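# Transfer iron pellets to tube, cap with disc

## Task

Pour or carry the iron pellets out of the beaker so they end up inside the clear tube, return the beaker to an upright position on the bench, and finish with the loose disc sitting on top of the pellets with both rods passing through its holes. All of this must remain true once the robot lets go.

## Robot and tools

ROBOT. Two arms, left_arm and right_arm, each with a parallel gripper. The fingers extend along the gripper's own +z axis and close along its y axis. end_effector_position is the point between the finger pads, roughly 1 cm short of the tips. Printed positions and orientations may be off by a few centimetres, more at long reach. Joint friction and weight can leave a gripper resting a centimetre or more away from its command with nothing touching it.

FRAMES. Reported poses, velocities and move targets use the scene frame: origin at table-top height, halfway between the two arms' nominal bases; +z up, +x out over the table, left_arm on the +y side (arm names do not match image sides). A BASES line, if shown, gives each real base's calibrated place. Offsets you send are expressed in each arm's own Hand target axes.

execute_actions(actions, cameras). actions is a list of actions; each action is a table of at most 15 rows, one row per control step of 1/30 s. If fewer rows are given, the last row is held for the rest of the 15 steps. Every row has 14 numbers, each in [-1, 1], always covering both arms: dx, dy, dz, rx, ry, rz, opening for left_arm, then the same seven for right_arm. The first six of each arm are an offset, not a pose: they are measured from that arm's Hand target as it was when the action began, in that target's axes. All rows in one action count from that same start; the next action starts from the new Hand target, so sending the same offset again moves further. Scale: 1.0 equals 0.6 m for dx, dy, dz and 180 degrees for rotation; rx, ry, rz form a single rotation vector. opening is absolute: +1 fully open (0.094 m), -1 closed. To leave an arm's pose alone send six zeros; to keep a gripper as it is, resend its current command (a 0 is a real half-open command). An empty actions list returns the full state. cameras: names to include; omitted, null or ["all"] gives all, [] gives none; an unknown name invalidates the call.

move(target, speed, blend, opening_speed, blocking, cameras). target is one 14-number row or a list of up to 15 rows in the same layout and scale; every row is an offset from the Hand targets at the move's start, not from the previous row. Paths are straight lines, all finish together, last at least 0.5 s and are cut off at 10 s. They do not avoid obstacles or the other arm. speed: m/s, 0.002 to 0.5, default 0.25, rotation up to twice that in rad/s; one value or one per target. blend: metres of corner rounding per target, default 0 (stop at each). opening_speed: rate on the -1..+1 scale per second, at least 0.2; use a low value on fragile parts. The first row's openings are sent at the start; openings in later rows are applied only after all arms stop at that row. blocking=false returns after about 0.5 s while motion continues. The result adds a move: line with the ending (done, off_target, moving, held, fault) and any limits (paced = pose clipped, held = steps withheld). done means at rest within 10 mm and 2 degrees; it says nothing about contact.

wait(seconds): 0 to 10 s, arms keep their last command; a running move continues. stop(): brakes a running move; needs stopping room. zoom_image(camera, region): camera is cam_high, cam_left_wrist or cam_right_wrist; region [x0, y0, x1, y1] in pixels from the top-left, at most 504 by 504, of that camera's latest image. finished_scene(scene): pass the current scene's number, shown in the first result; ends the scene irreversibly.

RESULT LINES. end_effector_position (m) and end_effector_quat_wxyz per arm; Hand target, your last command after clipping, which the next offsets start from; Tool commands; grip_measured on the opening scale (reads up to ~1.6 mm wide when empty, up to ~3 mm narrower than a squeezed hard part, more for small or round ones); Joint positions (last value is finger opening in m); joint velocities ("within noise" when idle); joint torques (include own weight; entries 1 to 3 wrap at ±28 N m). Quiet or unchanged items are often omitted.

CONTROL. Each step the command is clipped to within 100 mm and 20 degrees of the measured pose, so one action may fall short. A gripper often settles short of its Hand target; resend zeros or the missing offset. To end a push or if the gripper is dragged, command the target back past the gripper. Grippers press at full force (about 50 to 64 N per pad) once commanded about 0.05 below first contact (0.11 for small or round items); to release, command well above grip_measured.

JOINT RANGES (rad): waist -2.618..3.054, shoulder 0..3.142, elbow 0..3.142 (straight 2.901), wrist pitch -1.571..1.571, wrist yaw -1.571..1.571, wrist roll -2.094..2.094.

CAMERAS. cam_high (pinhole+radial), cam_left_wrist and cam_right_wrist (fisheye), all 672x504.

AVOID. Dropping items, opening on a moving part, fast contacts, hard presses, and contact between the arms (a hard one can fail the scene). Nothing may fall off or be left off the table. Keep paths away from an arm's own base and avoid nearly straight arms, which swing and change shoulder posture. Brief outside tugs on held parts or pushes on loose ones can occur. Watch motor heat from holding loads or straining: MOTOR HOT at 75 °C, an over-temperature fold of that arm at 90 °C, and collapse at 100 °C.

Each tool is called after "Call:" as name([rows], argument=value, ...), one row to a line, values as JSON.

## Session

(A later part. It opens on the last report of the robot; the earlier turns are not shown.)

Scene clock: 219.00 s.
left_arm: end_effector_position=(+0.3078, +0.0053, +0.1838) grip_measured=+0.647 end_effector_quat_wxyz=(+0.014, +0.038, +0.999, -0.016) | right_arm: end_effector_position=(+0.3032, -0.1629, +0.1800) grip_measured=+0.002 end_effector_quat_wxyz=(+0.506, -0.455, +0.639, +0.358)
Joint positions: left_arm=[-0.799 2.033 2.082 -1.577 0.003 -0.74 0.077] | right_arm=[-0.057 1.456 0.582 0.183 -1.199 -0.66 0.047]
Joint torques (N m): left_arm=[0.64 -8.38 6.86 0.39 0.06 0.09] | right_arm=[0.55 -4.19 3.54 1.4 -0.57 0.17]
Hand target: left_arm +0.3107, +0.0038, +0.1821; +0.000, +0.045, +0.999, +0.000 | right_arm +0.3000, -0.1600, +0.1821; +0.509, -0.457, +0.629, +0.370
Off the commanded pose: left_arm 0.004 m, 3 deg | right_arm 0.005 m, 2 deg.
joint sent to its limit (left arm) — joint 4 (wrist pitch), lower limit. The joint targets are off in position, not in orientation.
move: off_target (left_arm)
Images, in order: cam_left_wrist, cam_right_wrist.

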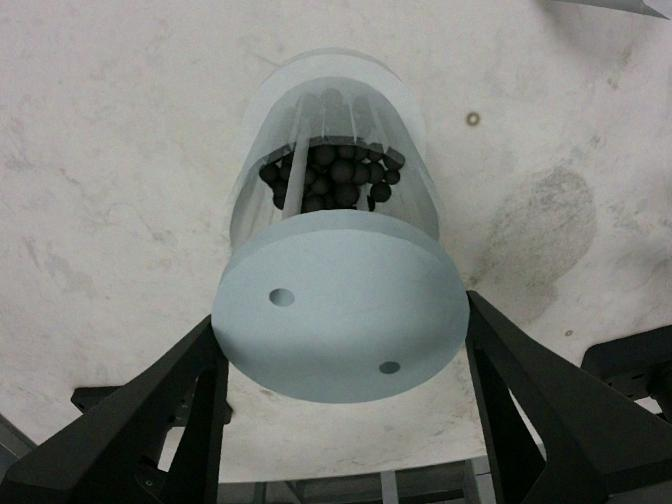

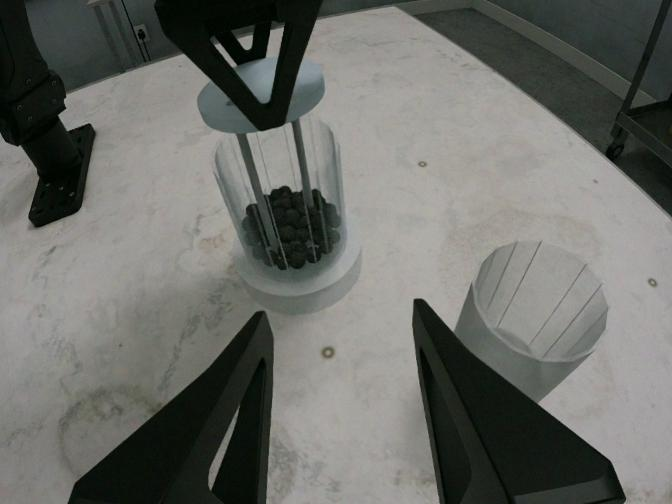

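Call:
move(target=[-0.0017, 0.0002, 0.0067, 0, 0, 0, 0.5, 0, 0, 0, 0, 0, 0, 0.0], speed=0.03, cameras=["cam_left_wrist", "cam_right_wrist"])

Call:
zoom_image(camera="cam_right_wrist", region=[190, 60, 350, 190])

Scene clock: 223.47 s.
left_arm: end_effector_position=(+0.3082, +0.0049, +0.1810) grip_measured=+0.647 end_effector_quat_wxyz=(+0.011, +0.039, +0.999, -0.013) | right_arm: end_effector_position=(+0.3032, -0.1629, +0.1800) grip_measured=+0.002 end_effector_quat_wxyz=(+0.506, -0.455, +0.639, +0.358)
Joint positions: left_arm=[-0.799 2.04 2.082 -1.577 0.003 -0.738 0.077] | right_arm=[-0.057 1.456 0.582 0.183 -1.199 -0.66 0.047]
Joint torques (N m): left_arm=[0.7 -8.46 6.9 0.4 0.08 0.08] | right_arm=[0.61 -4.22 3.73 1.39 -0.61 0.16]
Hand target: left_arm +0.3117, +0.0039, +0.1781; +0.000, +0.045, +0.999, +0.000 | right_arm +0.3000, -0.1600, +0.1821; +0.509, -0.457, +0.629, +0.370
Off the commanded pose: left_arm 0.005 m, 2 deg | right_arm 0.005 m, 2 deg.
joint sent to its limit (left arm) — joint 4 (wrist pitch), lower limit. The joint targets are off in position, not in orientation.
move: done
Images, in order: cam_left_wrist, cam_right_wrist.

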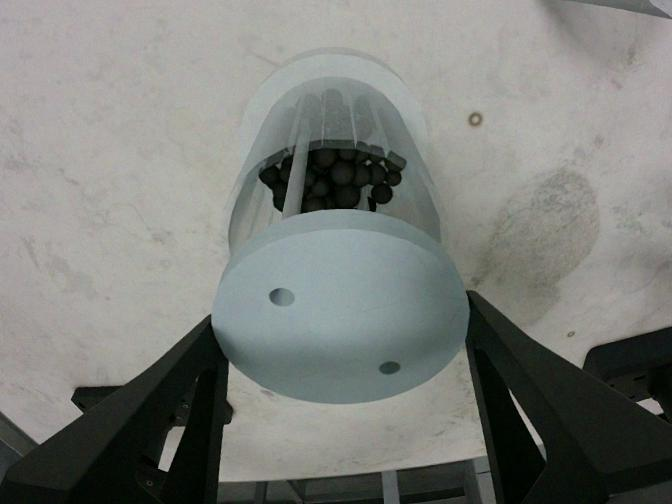

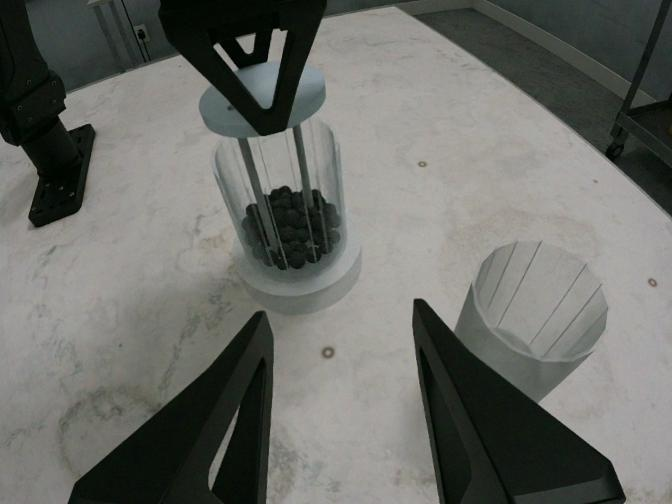

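Scaled by 3.150 from the camera's 672x504 image, which has a finer 960x720 frame.

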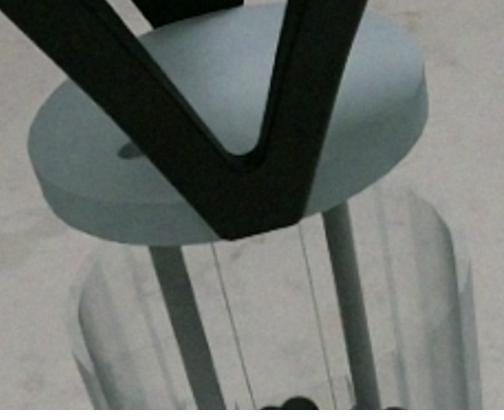

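Call:
zoom_image(camera="cam_right_wrist", region=[205, 85, 265, 145])

Scaled by 8.400 from the camera's 672x504 image, which has a finer 960x720 frame.

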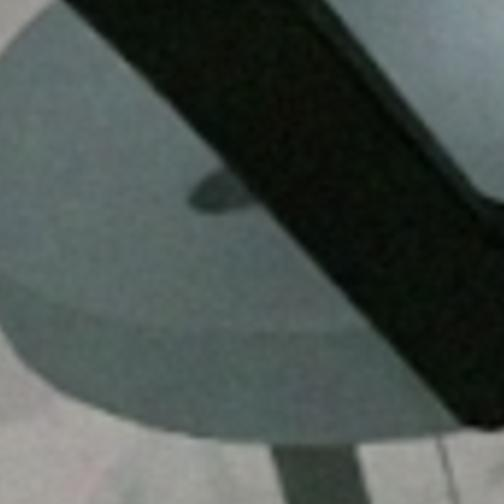

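Call:
move(target=[-0.001, 0.0002, 0.0067, 0, 0, 0, 0.5, 0, 0, 0, 0, 0, 0, 0.0], speed=0.03, cameras=["cam_left_wrist", "cam_right_wrist"])

Call:
zoom_image(camera="cam_right_wrist", region=[205, 85, 265, 145])

Scene clock: 225.87 s.
left_arm: end_effector_position=(+0.3078, +0.0045, +0.1804) grip_measured=+0.647 end_effector_quat_wxyz=(+0.010, +0.040, +0.999, -0.014) | right_arm: end_effector_position=(+0.3034, -0.1629, +0.1801) grip_measured=+0.002 end_effector_quat_wxyz=(+0.507, -0.456, +0.639, +0.358)
Joint positions: left_arm=[-0.799 2.042 2.082 -1.577 0.006 -0.737 0.077] | right_arm=[-0.057 1.456 0.582 0.184 -1.199 -0.66 0.047]
Joint torques (N m): left_arm=[0.68 -7.94 6.98 0.36 0.02 0.07] | right_arm=[0.57 -4.29 3.89 1.38 -0.58 0.15]
Hand target: left_arm +0.3123, +0.0039, +0.1740; +0.000, +0.045, +0.999, +0.000 | right_arm +0.3000, -0.1600, +0.1821; +0.509, -0.457, +0.629, +0.370
Off the commanded pose: left_arm 0.008 m, 2 deg | right_arm 0.005 m, 2 deg.
joint sent to its limit (left arm) — joint 4 (wrist pitch), lower limit. The joint targets are off in position, not in orientation.
move: done
Images, in order: cam_left_wrist, cam_right_wrist.

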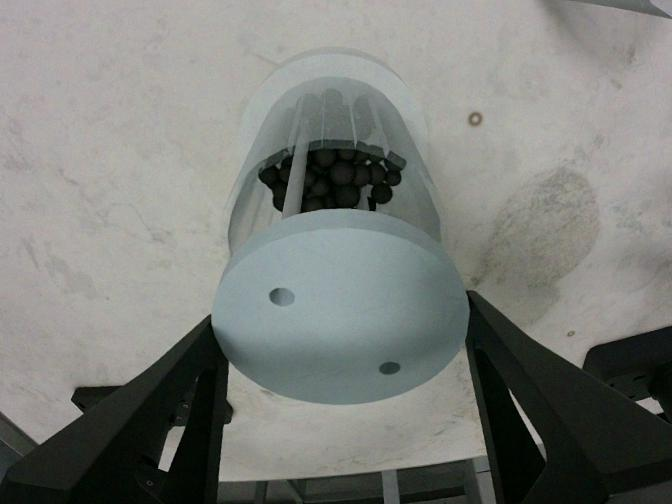

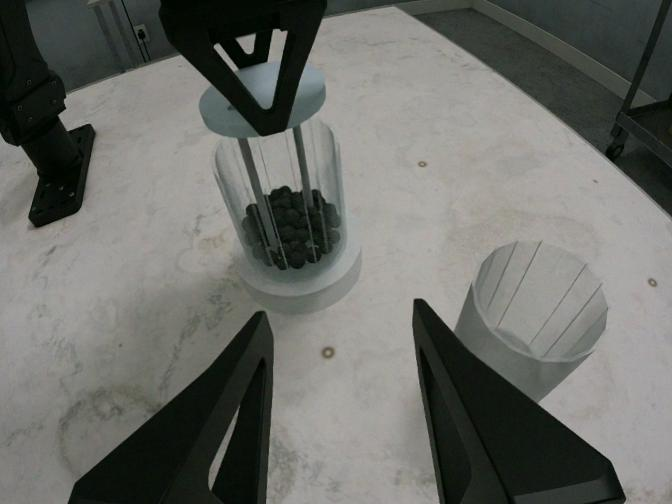

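Scaled by 8.400 from the camera's 672x504 image, which has a finer 960x720 frame.

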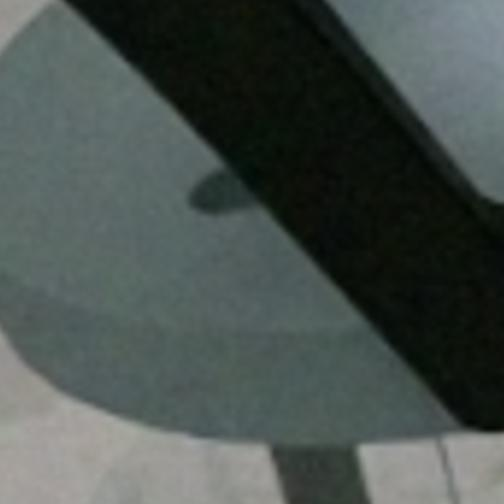

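Call:
move(target=[0.0003, -0.0033, -0.0125, 0, 0, 0, 0.5, 0, 0, 0, 0, 0, 0, 0.0], speed=0.04, cameras=["cam_right_wrist"])

Call:
zoom_image(camera="cam_right_wrist", region=[205, 85, 265, 145])

Scene clock: 228.70 s.
left_arm: end_effector_position=(+0.3079, +0.0044, +0.1812) grip_measured=+0.647 end_effector_quat_wxyz=(+0.010, +0.040, +0.999, -0.014) | right_arm: end_effector_position=(+0.3034, -0.1629, +0.1801) grip_measured=+0.002 end_effector_quat_wxyz=(+0.507, -0.456, +0.639, +0.358)
Joint positions: left_arm=[-0.799 2.042 2.085 -1.579 0.006 -0.737 0.077] | right_arm=[-0.057 1.456 0.582 0.184 -1.199 -0.66 0.047]
Joint torques (N m): left_arm=[0.32 -8.64 7.61 0.37 0.03 0.06] | right_arm=[0.47 -4.26 3.71 1.38 -0.6 0.12]
Hand target: left_arm +0.3120, +0.0020, +0.1815; +0.000, +0.045, +0.999, +0.000 | right_arm +0.3000, -0.1600, +0.1821; +0.509, -0.457, +0.629, +0.370
Off the commanded pose: left_arm 0.005 m, 2 deg | right_arm 0.005 m, 2 deg.
joint sent to its limit (left arm) — joint 4 (wrist pitch), lower limit. The joint targets are off in position, not in orientation.
move: done
Images, in order: cam_right_wrist.

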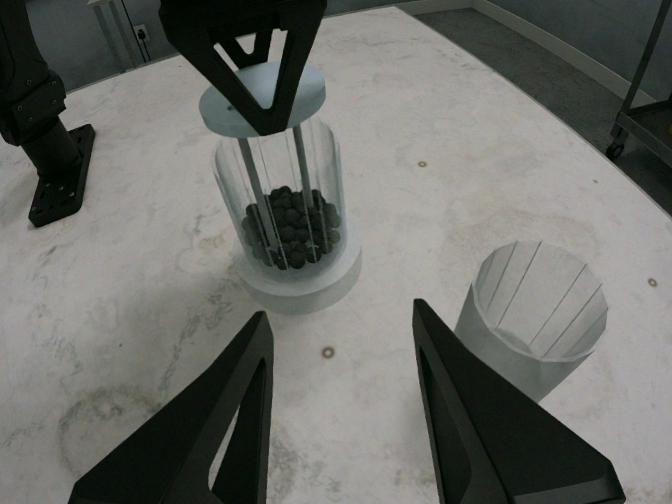

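Scaled by 8.400 from the camera's 672x504 image, which has a finer 960x720 frame.

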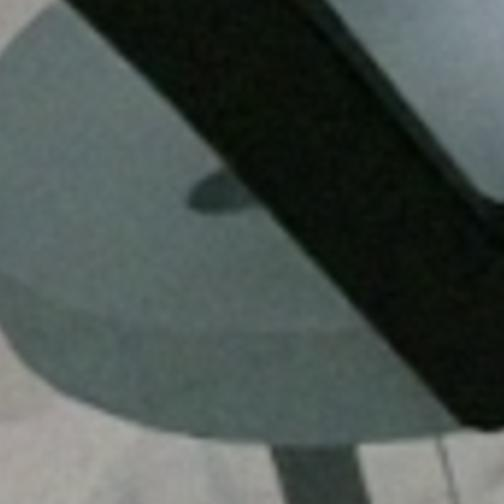

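Call:
move([
  [-0.0007, -0.0017, -0.0183, 0, 0, 0, 0.5, 0, 0, 0, 0, 0, 0, 0.0],
  [-0.0007, -0.0017, 0.0, 0, 0, 0, 0.5, 0, 0, 0, 0, 0, 0, 0.0],
], speed=0.05, cameras=["cam_left_wrist", "cam_right_wrist"])

Call:
zoom_image(camera="cam_right_wrist", region=[205, 85, 265, 145])

Scene clock: 230.37 s.
left_arm: end_effector_position=(+0.3090, +0.0032, +0.1835) grip_measured=+0.647 end_effector_quat_wxyz=(+0.014, +0.040, +0.999, -0.018) | right_arm: end_effector_position=(+0.3034, -0.1629, +0.1801) grip_measured=+0.002 end_effector_quat_wxyz=(+0.507, -0.456, +0.639, +0.358)
Joint positions: left_arm=[-0.799 2.042 2.094 -1.579 0.006 -0.737 0.077] | right_arm=[-0.057 1.456 0.582 0.184 -1.199 -0.66 0.047]
Joint torques (N m): left_arm=[0.08 -8.62 7.23 0.45 -0.01 0.03] | right_arm=[0.49 -4.15 3.75 1.37 -0.61 0.15]
Hand target: left_arm +0.3123, +0.0009, +0.1815; +0.000, +0.045, +0.999, +0.000 | right_arm +0.3000, -0.1600, +0.1821; +0.509, -0.457, +0.629, +0.370
Off the commanded pose: left_arm 0.004 m, 3 deg | right_arm 0.005 m, 2 deg.
joint sent to its limit (left arm) — joint 4 (wrist pitch), lower limit. The joint targets are off in position, not in orientation.
move: off_target (left_arm)
Images, in order: cam_left_wrist, cam_right_wrist.

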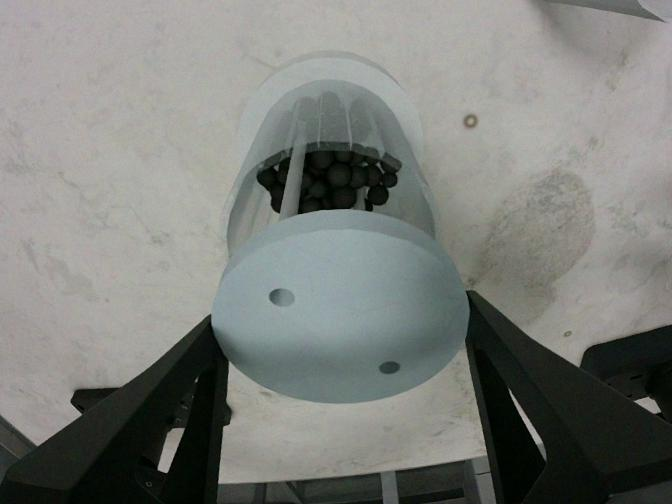

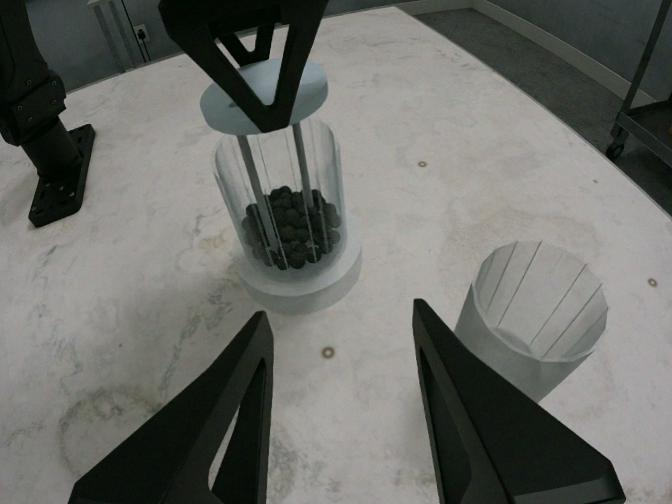

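Scaled by 8.400 from the camera's 672x504 image, which has a finer 960x720 frame.

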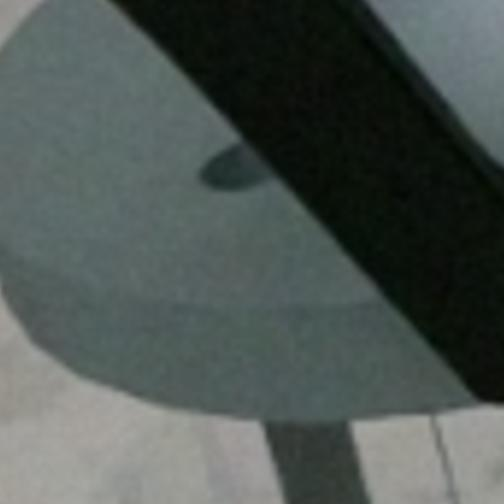

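Call:
move([
  [0.0022, -0.0007, -0.02, 0, 0, 0, 0.5, 0, 0, 0, 0, 0, 0, 0.0],
  [0.0022, -0.0007, 0.0, 0, 0, 0, 0.5, 0, 0, 0, 0, 0, 0, 0.0],
], speed=0.05, cameras=["cam_left_wrist", "cam_right_wrist"])

Call:
zoom_image(camera="cam_right_wrist", region=[205, 85, 265, 145])

Scene clock: 232.33 s.
left_arm: end_effector_position=(+0.3090, +0.0032, +0.1835) grip_measured=+0.647 end_effector_quat_wxyz=(+0.014, +0.040, +0.999, -0.018) | right_arm: end_effector_position=(+0.3034, -0.1629, +0.1801) grip_measured=+0.002 end_effector_quat_wxyz=(+0.507, -0.456, +0.639, +0.358)
Joint positions: left_arm=[-0.799 2.042 2.094 -1.579 0.006 -0.737 0.077] | right_arm=[-0.057 1.456 0.582 0.184 -1.199 -0.66 0.047]
Joint torques (N m): left_arm=[-0.18 -8.64 6.89 0.43 0.04 0] | right_arm=[0.62 -4.21 3.66 1.39 -0.57 0.15]
Hand target: left_arm +0.3109, +0.0006, +0.1815; +0.000, +0.045, +0.999, +0.000 | right_arm +0.3000, -0.1600, +0.1821; +0.509, -0.457, +0.629, +0.370
Off the commanded pose: left_arm 0.004 m, 3 deg | right_arm 0.005 m, 2 deg.
joint sent to its limit (left arm) — joint 4 (wrist pitch), lower limit. The joint targets are off in position, not in orientation.
move: off_target (left_arm)
Images, in order: cam_left_wrist, cam_right_wrist.

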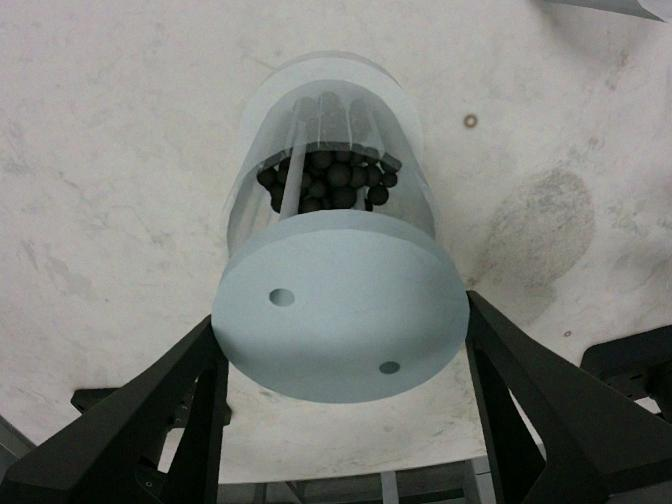

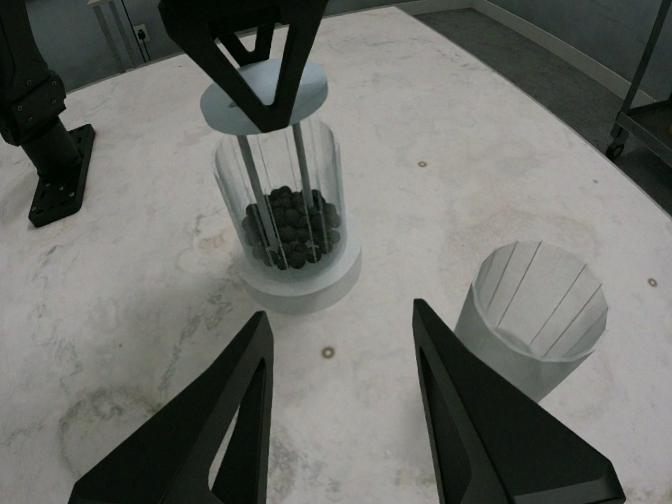

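Scaled by 8.400 from the camera's 672x504 image, which has a finer 960x720 frame.

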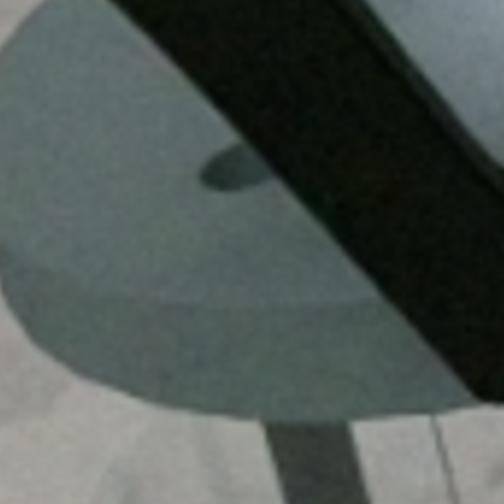

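Call:
move(target=[0.0098, -0.0016, -0.0017, 0, 0, 0, 0.5, 0, 0, 0, 0, 0, 0, 0.0], speed=0.05, cameras=["cam_left_wrist", "cam_right_wrist"])

Call:
zoom_image(camera="cam_right_wrist", region=[205, 85, 265, 145])

Scene clock: 234.57 s.
left_arm: end_effector_position=(+0.3055, -0.0001, +0.1835) grip_measured=+0.647 end_effector_quat_wxyz=(+0.013, +0.046, +0.999, -0.018) | right_arm: end_effector_position=(+0.3034, -0.1629, +0.1801) grip_measured=+0.002 end_effector_quat_wxyz=(+0.507, -0.456, +0.639, +0.358)
Joint positions: left_arm=[-0.812 2.042 2.094 -1.579 0.006 -0.737 0.077] | right_arm=[-0.057 1.456 0.582 0.184 -1.199 -0.66 0.047]
Joint torques (N m): left_arm=[-0.7 -9.83 5.38 0.42 -0.01 -0.05] | right_arm=[0.59 -4.3 3.78 1.39 -0.6 0.17]
Hand target: left_arm +0.3050, +0.0002, +0.1826; +0.000, +0.045, +0.999, +0.000 | right_arm +0.3000, -0.1600, +0.1821; +0.509, -0.457, +0.629, +0.370
Off the commanded pose: left_arm 0.001 m, 3 deg | right_arm 0.005 m, 2 deg.
joint sent to its limit (left arm) — joint 4 (wrist pitch), lower limit. The joint targets are off in position, not in orientation.
move: off_target (left_arm)
Images, in order: cam_left_wrist, cam_right_wrist.

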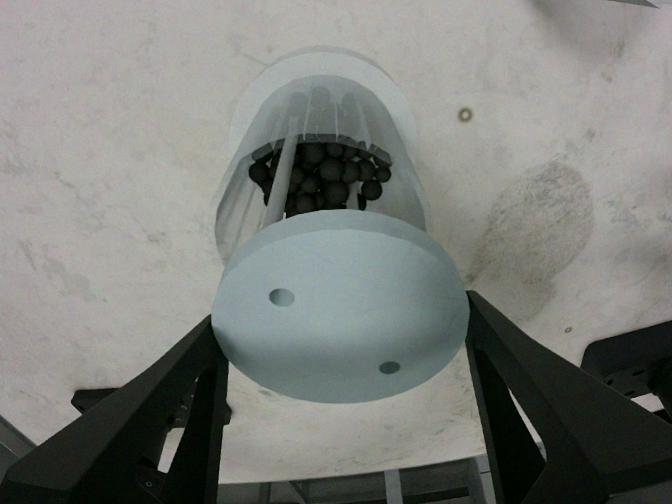

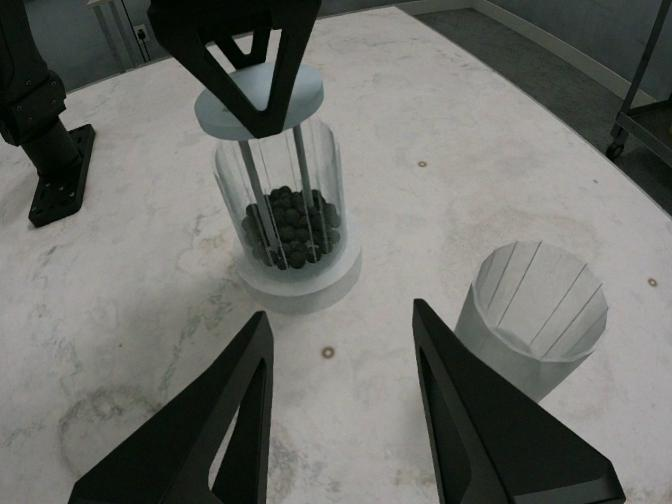

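Scaled by 8.400 from the camera's 672x504 image, which has a finer 960x720 frame.

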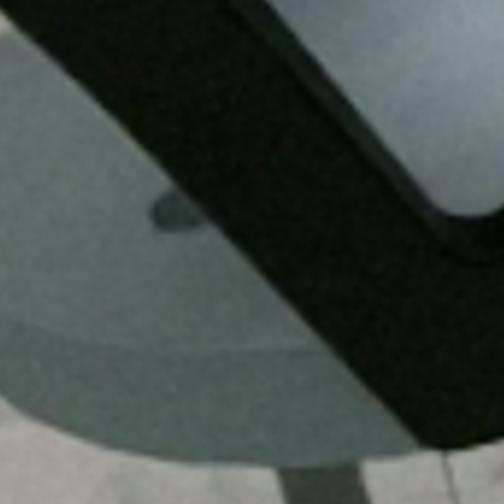

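Call:
move(target=[-0.0048, 0.0043, 0.0, 0, 0, 0, 0.5, 0, 0, 0, 0, 0, 0, 0.0], speed=0.05, cameras=["cam_left_wrist", "cam_right_wrist"])

Call:
zoom_image(camera="cam_right_wrist", region=[205, 85, 265, 145])

Scene clock: 236.40 s.
left_arm: end_effector_position=(+0.3055, -0.0001, +0.1835) grip_measured=+0.647 end_effector_quat_wxyz=(+0.013, +0.046, +0.999, -0.018) | right_arm: end_effector_position=(+0.3034, -0.1629, +0.1801) grip_measured=+0.002 end_effector_quat_wxyz=(+0.507, -0.456, +0.639, +0.358)
Joint positions: left_arm=[-0.812 2.042 2.094 -1.579 0.006 -0.737 0.077] | right_arm=[-0.057 1.456 0.582 0.184 -1.199 -0.66 0.047]
Joint torques (N m): left_arm=[0.36 -9.65 5.64 0.4 0 0.05] | right_arm=[0.61 -4.23 3.66 1.37 -0.59 0.14]
Hand target: left_arm +0.3081, +0.0025, +0.1826; +0.000, +0.045, +0.999, +0.000 | right_arm +0.3000, -0.1600, +0.1821; +0.509, -0.457, +0.629, +0.370
Off the commanded pose: left_arm 0.004 m, 3 deg | right_arm 0.005 m, 2 deg.
joint sent to its limit (left arm) — joint 4 (wrist pitch), lower limit. The joint targets are off in position, not in orientation.
move: off_target (left_arm)
Images, in order: cam_left_wrist, cam_right_wrist.

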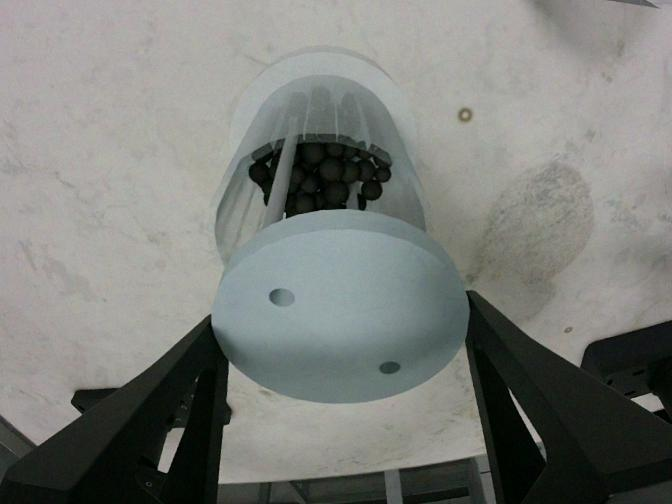

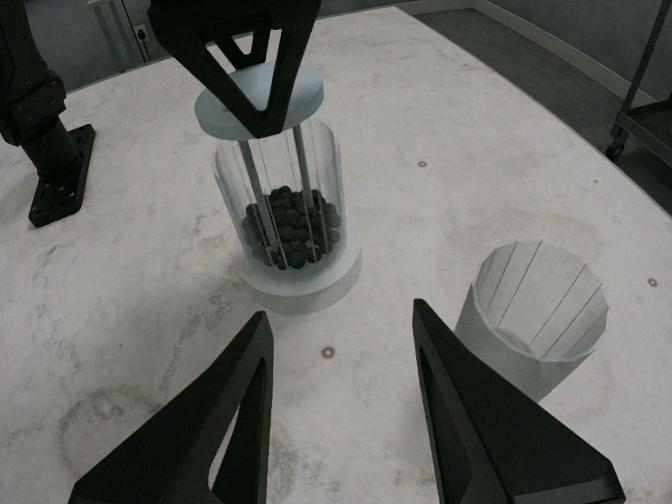

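Scaled by 8.400 from the camera's 672x504 image, which has a finer 960x720 frame.

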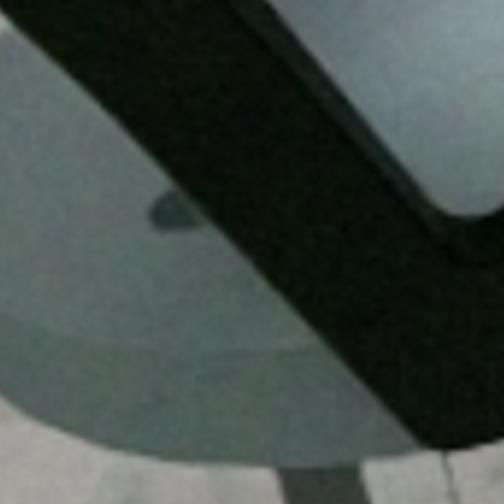

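Call:
move(target=[0.0124, -0.0151, 0.0, 0, 0, 0, 0.5, 0, 0, 0, 0, 0, 0, 0.0], speed=0.08, cameras=[])

Call:
move(target=[-0.0133, 0.0162, 0.0, 0, 0, 0, 0.5, 0, 0, 0, 0, 0, 0, 0.0], speed=0.08, cameras=["cam_left_wrist", "cam_right_wrist"])

Call:
zoom_image(camera="cam_right_wrist", region=[205, 85, 265, 145])

Scene clock: 238.40 s.
left_arm: end_effector_position=(+0.2993, -0.0057, +0.1835) grip_measured=+0.647 end_effector_quat_wxyz=(+0.013, +0.052, +0.998, -0.018) | right_arm: end_effector_position=(+0.3034, -0.1629, +0.1801) grip_measured=+0.002 end_effector_quat_wxyz=(+0.507, -0.456, +0.639, +0.358)
Joint positions: left_arm=[-0.833 2.042 2.094 -1.579 0.006 -0.746 0.077] | right_arm=[-0.057 1.456 0.582 0.184 -1.199 -0.66 0.047]
Joint torques (N m): left_arm=[-0.61 -9.65 5.93 0.42 -0.01 -0.11] | right_arm=[0.66 -4.26 3.7 1.41 -0.6 0.17]
Hand target: left_arm +0.2999, -0.0059, +0.1826; +0.000, +0.045, +0.999, +0.000 | right_arm +0.3000, -0.1600, +0.1821; +0.509, -0.457, +0.629, +0.370
Off the commanded pose: left_arm 0.001 m, 3 deg | right_arm 0.005 m, 2 deg.
joint sent to its limit (left arm) — joint 4 (wrist pitch), lower limit. The joint targets are off in position, not in orientation.
move: off_target (left_arm)

Scene clock: 239.50 s.
left_arm: end_effector_position=(+0.3077, +0.0020, +0.1835) grip_measured=+0.647 end_effector_quat_wxyz=(+0.013, +0.037, +0.999, -0.018) | right_arm: end_effector_position=(+0.3034, -0.1629, +0.1801) grip_measured=+0.002 end_effector_quat_wxyz=(+0.507, -0.456, +0.639, +0.358)
Joint positions: left_arm=[-0.804 2.042 2.094 -1.579 0.006 -0.746 0.077] | right_arm=[-0.057 1.456 0.582 0.184 -1.199 -0.66 0.047]
Joint torques (N m): left_arm=[0.23 -9.84 5.64 0.39 0.01 0.11] | right_arm=[0.51 -4.15 3.73 1.38 -0.6 0.16]
Hand target: left_arm +0.3087, +0.0031, +0.1826; +0.000, +0.045, +0.999, +0.000 | right_arm +0.3000, -0.1600, +0.1821; +0.509, -0.457, +0.629, +0.370
Off the commanded pose: left_arm 0.002 m, 3 deg | right_arm 0.005 m, 2 deg.
joint sent to its limit (left arm) — joint 4 (wrist pitch), lower limit. The joint targets are off in position, not in orientation.
move: off_target (left_arm)
Images, in order: cam_left_wrist, cam_right_wrist.

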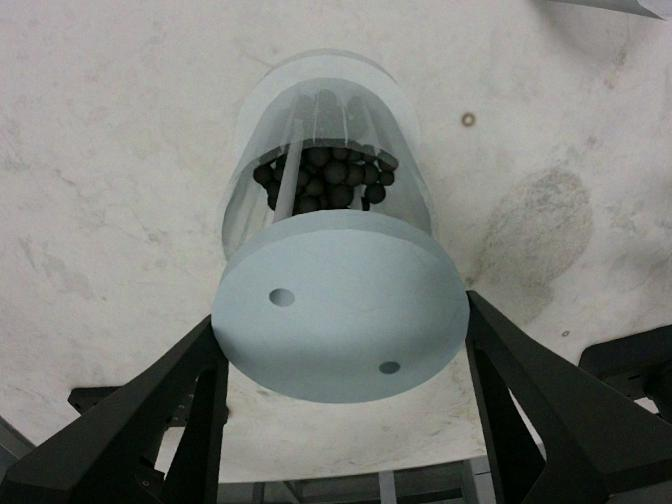

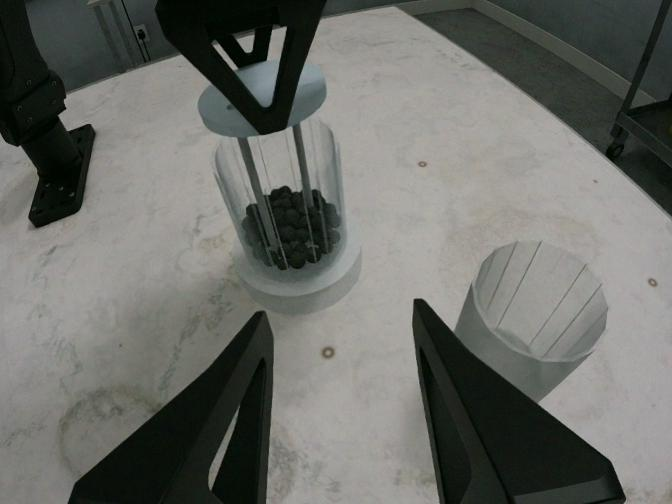

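Scaled by 8.400 from the camera's 672x504 image, which has a finer 960x720 frame.

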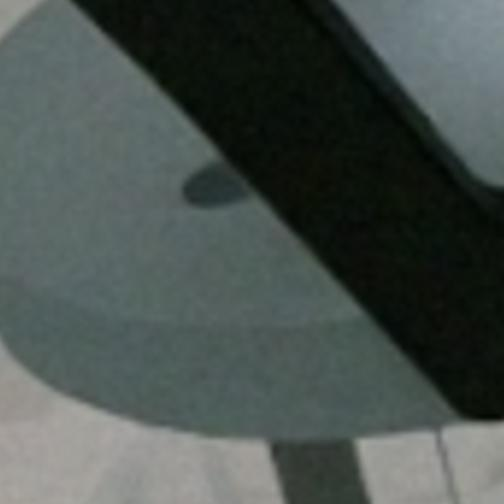

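Call:
zoom_image(camera="cam_left_wrist", region=[250, 110, 400, 240])

Scaled by 3.360 from the camera's 672x504 image, which has a finer 960x720 frame.

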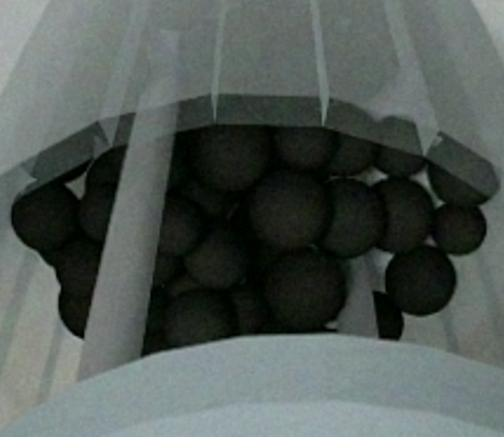

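Call:
move(target=[0.0102, -0.0117, 0.0, 0, 0, 0.0278, 0.5, 0, 0, 0, 0, 0, 0, 0.0], speed=0.08, cameras=[])

Call:
move(target=[-0.0132, 0.0191, 0.0, 0, 0, -0.0233, 0.5, 0, 0, 0, 0, 0, 0, 0.0], speed=0.08, cameras=["cam_left_wrist", "cam_right_wrist"])

Call:
zoom_image(camera="cam_right_wrist", region=[205, 85, 265, 145])

Call:
zoom_image(camera="cam_left_wrist", region=[250, 110, 400, 240])

Scene clock: 248.20 s.
left_arm: end_effector_position=(+0.3020, -0.0033, +0.1835) grip_measured=+0.647 end_effector_quat_wxyz=(+0.014, +0.080, +0.997, -0.017) | right_arm: end_effector_position=(+0.3034, -0.1629, +0.1801) grip_measured=+0.002 end_effector_quat_wxyz=(+0.507, -0.456, +0.639, +0.358)
Joint positions: left_arm=[-0.824 2.042 2.094 -1.579 0.006 -0.681 0.077] | right_arm=[-0.057 1.456 0.582 0.184 -1.199 -0.66 0.047]
Joint torques (N m): left_arm=[-0.66 -9.63 5.86 0.39 0.02 0.11] | right_arm=[0.66 -4.29 3.67 1.38 -0.61 0.15]
Hand target: left_arm +0.3020, -0.0033, +0.1826; +0.000, +0.089, +0.996, +0.000 | right_arm +0.3000, -0.1600, +0.1821; +0.509, -0.457, +0.629, +0.370
Off the commanded pose: left_arm 0.001 m, 3 deg | right_arm 0.005 m, 2 deg.
joint sent to its limit (left arm) — joint 4 (wrist pitch), lower limit. The joint targets are off in position, not in orientation.
move: off_target (left_arm)

Scene clock: 249.70 s.
left_arm: end_effector_position=(+0.3108, +0.0048, +0.1835) grip_measured=+0.647 end_effector_quat_wxyz=(+0.014, +0.060, +0.998, -0.017) | right_arm: end_effector_position=(+0.3034, -0.1629, +0.1801) grip_measured=+0.002 end_effector_quat_wxyz=(+0.507, -0.456, +0.639, +0.358)
Joint positions: left_arm=[-0.793 2.042 2.094 -1.579 0.006 -0.689 0.077] | right_arm=[-0.057 1.456 0.582 0.184 -1.199 -0.66 0.047]
Joint torques (N m): left_arm=[0.34 -9.84 5.6 0.44 -0.03 -0.18] | right_arm=[0.51 -4.27 3.7 1.38 -0.58 0.16]
Hand target: left_arm +0.3118, +0.0065, +0.1826; +0.000, +0.052, +0.999, +0.000 | right_arm +0.3000, -0.1600, +0.1821; +0.509, -0.457, +0.629, +0.370
Off the commanded pose: left_arm 0.002 m, 3 deg | right_arm 0.005 m, 2 deg.
joint sent to its limit (left arm) — joint 4 (wrist pitch), lower limit. The joint targets are off in position, not in orientation.
move: off_target (left_arm)
Images, in order: cam_left_wrist, cam_right_wrist.

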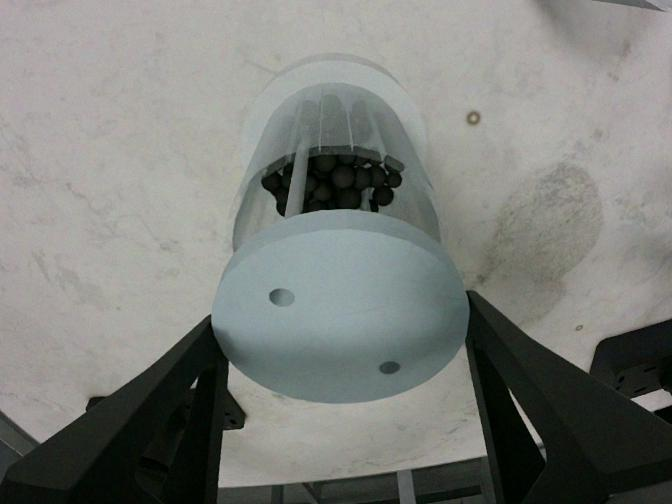

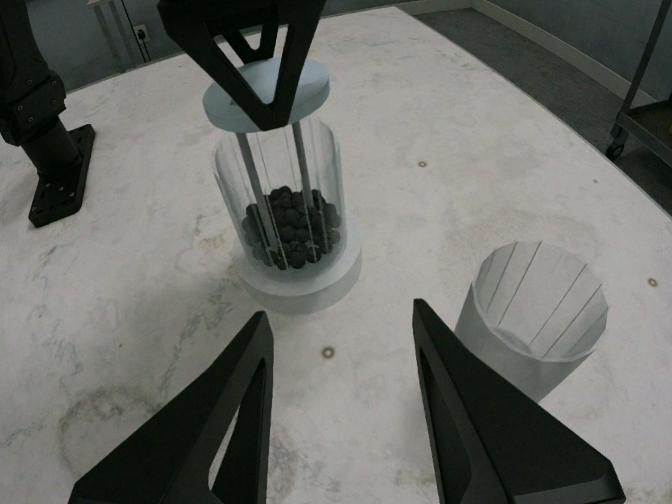

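Scaled by 8.400 from the camera's 672x504 image, which has a finer 960x720 frame.

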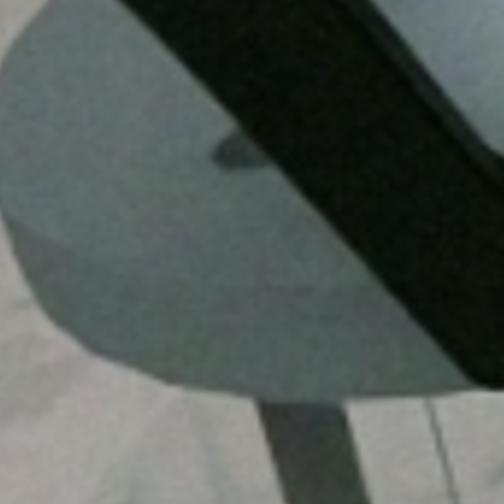

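Scaled by 3.360 from the camera's 672x504 image, which has a finer 960x720 frame.

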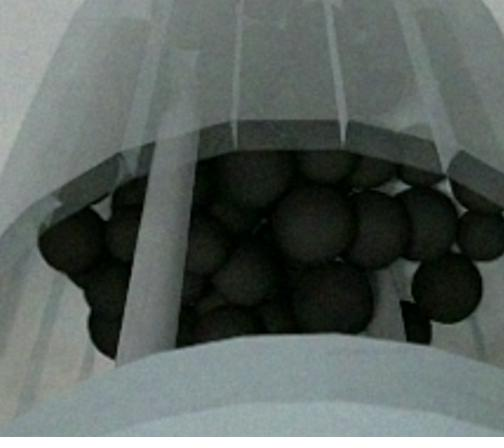

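Call:
move([
  [-0.0089, 0.0048, -0.05, 0, 0, 0.0278, 0.5, 0, 0, 0, 0, 0, 0, 0.0],
  [0.0005, -0.0069, -0.05, 0, 0, -0.0031, 0.5, 0, 0, 0, 0, 0, 0, 0.0],
  [0.0005, -0.0069, 0.0, 0, 0, -0.0031, 0.5, 0, 0, 0, 0, 0, 0, 0.0],
], speed=0.05, cameras=["cam_left_wrist", "cam_right_wrist"])

Call:
zoom_image(camera="cam_right_wrist", region=[205, 85, 265, 145])

Call:
zoom_image(camera="cam_left_wrist", region=[250, 110, 400, 240])

Scene clock: 261.67 s.
left_arm: end_effector_position=(+0.3108, +0.0030, +0.1854) grip_measured=+0.647 end_effector_quat_wxyz=(+0.017, +0.053, +0.998, -0.020) | right_arm: end_effector_position=(+0.3034, -0.1629, +0.1801) grip_measured=+0.002 end_effector_quat_wxyz=(+0.507, -0.456, +0.639, +0.358)
Joint positions: left_arm=[-0.796 2.042 2.102 -1.579 0.006 -0.707 0.077] | right_arm=[-0.057 1.456 0.582 0.184 -1.199 -0.66 0.047]
Joint torques (N m): left_arm=[-0.84 -9.31 5.85 0.4 0.02 -0.13] | right_arm=[0.51 -4.25 3.66 1.38 -0.6 0.16]
Hand target: left_arm +0.3110, +0.0025, +0.1826; +0.000, +0.047, +0.999, +0.000 | right_arm +0.3000, -0.1600, +0.1821; +0.509, -0.457, +0.629, +0.370
Off the commanded pose: left_arm 0.003 m, 3 deg | right_arm 0.005 m, 2 deg.
joint sent to its limit (left arm) — joint 4 (wrist pitch), lower limit. The joint targets are off in position, not in orientation.
move: off_target (left_arm)
Images, in order: cam_left_wrist, cam_right_wrist.

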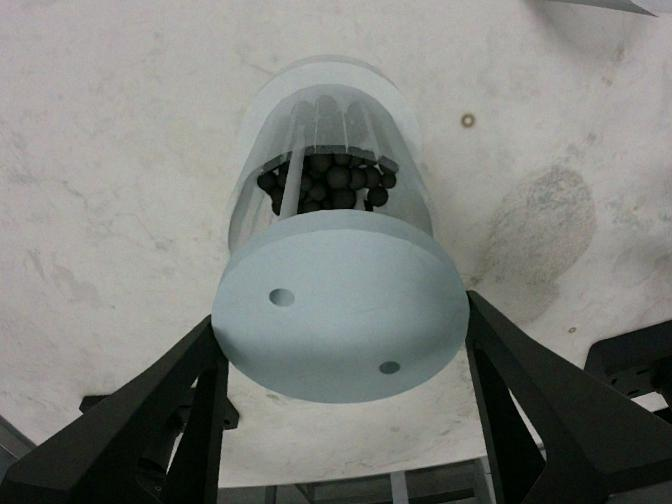

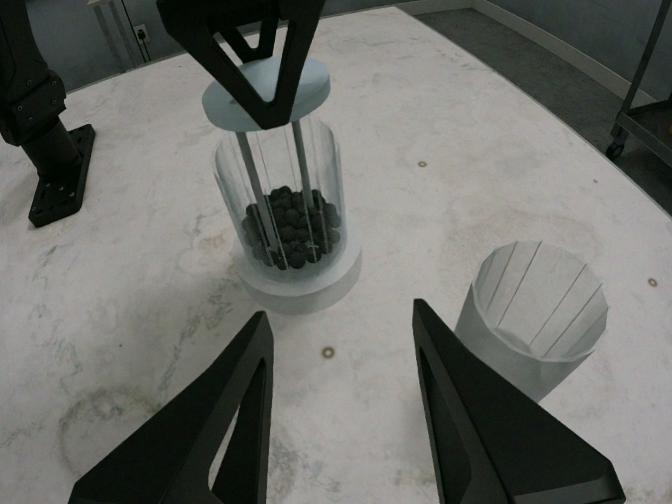

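Scaled by 8.400 from the camera's 672x504 image, which has a finer 960x720 frame.

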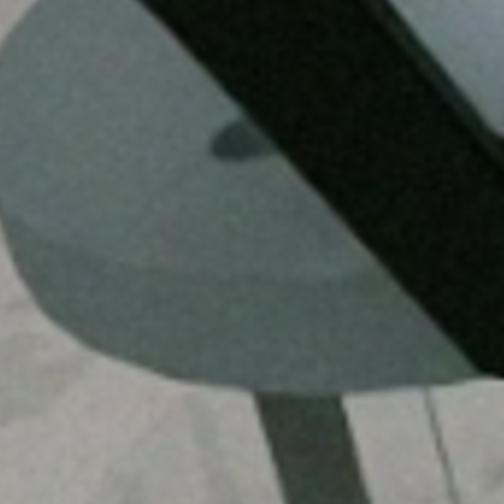

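Scaled by 3.360 from the camera's 672x504 image, which has a finer 960x720 frame.

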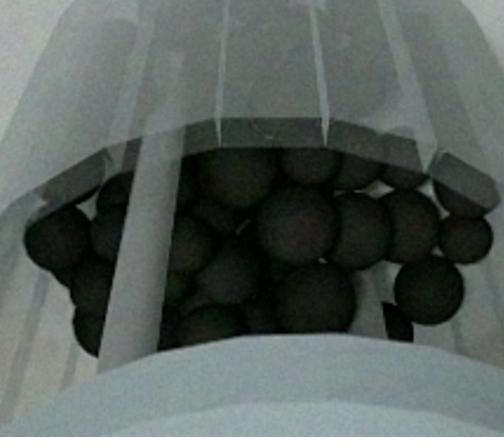

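Call:
move(target=[0.0039, 0.0031, 0.0085, 0, 0, 0, 0.5, 0, 0, 0, 0, 0, 0, 0.0], speed=0.05, cameras=["cam_left_wrist", "cam_right_wrist"])

Call:
zoom_image(camera="cam_right_wrist", region=[205, 85, 265, 145])

Call:
zoom_image(camera="cam_left_wrist", region=[250, 110, 400, 240])

Scene clock: 263.27 s.
left_arm: end_effector_position=(+0.3095, +0.0044, +0.1827) grip_measured=+0.647 end_effector_quat_wxyz=(+0.013, +0.053, +0.998, -0.016) | right_arm: end_effector_position=(+0.3034, -0.1629, +0.1801) grip_measured=+0.002 end_effector_quat_wxyz=(+0.507, -0.456, +0.639, +0.358)
Joint positions: left_arm=[-0.796 2.042 2.091 -1.579 0.006 -0.707 0.077] | right_arm=[-0.057 1.456 0.582 0.184 -1.199 -0.66 0.047]
Joint torques (N m): left_arm=[-0.8 -9.22 5.44 0.4 -0.01 -0.07] | right_arm=[0.53 -4.27 3.63 1.37 -0.6 0.13]
Hand target: left_arm +0.3089, +0.0045, +0.1775; +0.000, +0.047, +0.999, +0.000 | right_arm +0.3000, -0.1600, +0.1821; +0.509, -0.457, +0.629, +0.370
Off the commanded pose: left_arm 0.005 m, 2 deg | right_arm 0.005 m, 2 deg.
joint sent to its limit (left arm) — joint 4 (wrist pitch), lower limit. The joint targets are off in position, not in orientation.
move: done
Images, in order: cam_left_wrist, cam_right_wrist.

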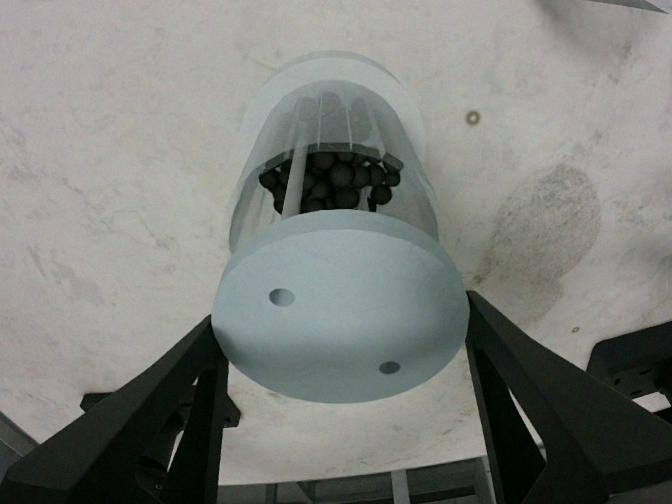

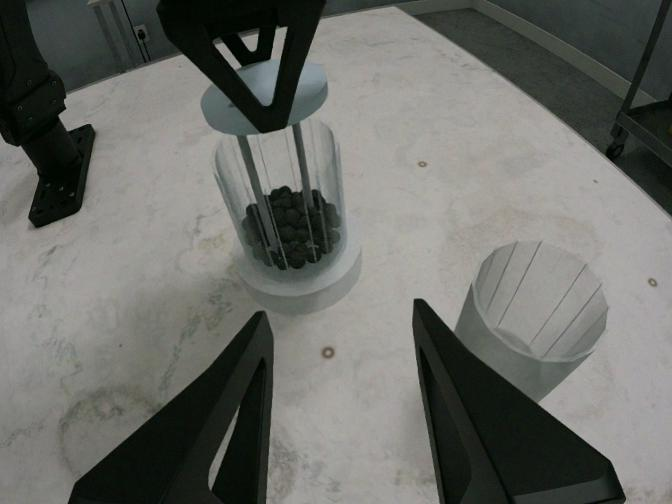

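Scaled by 8.400 from the camera's 672x504 image, which has a finer 960x720 frame.

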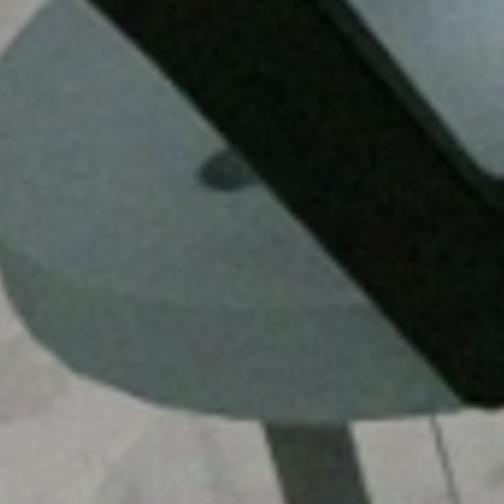

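Scaled by 3.360 from the camera's 672x504 image, which has a finer 960x720 frame.

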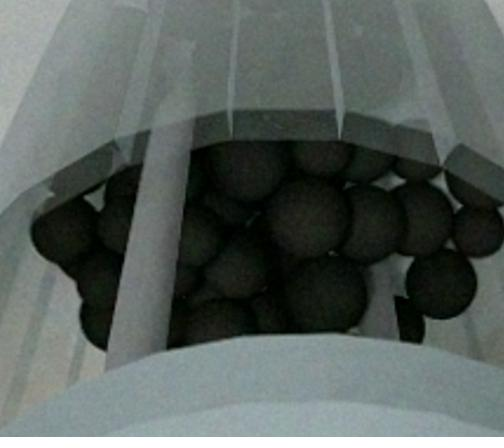

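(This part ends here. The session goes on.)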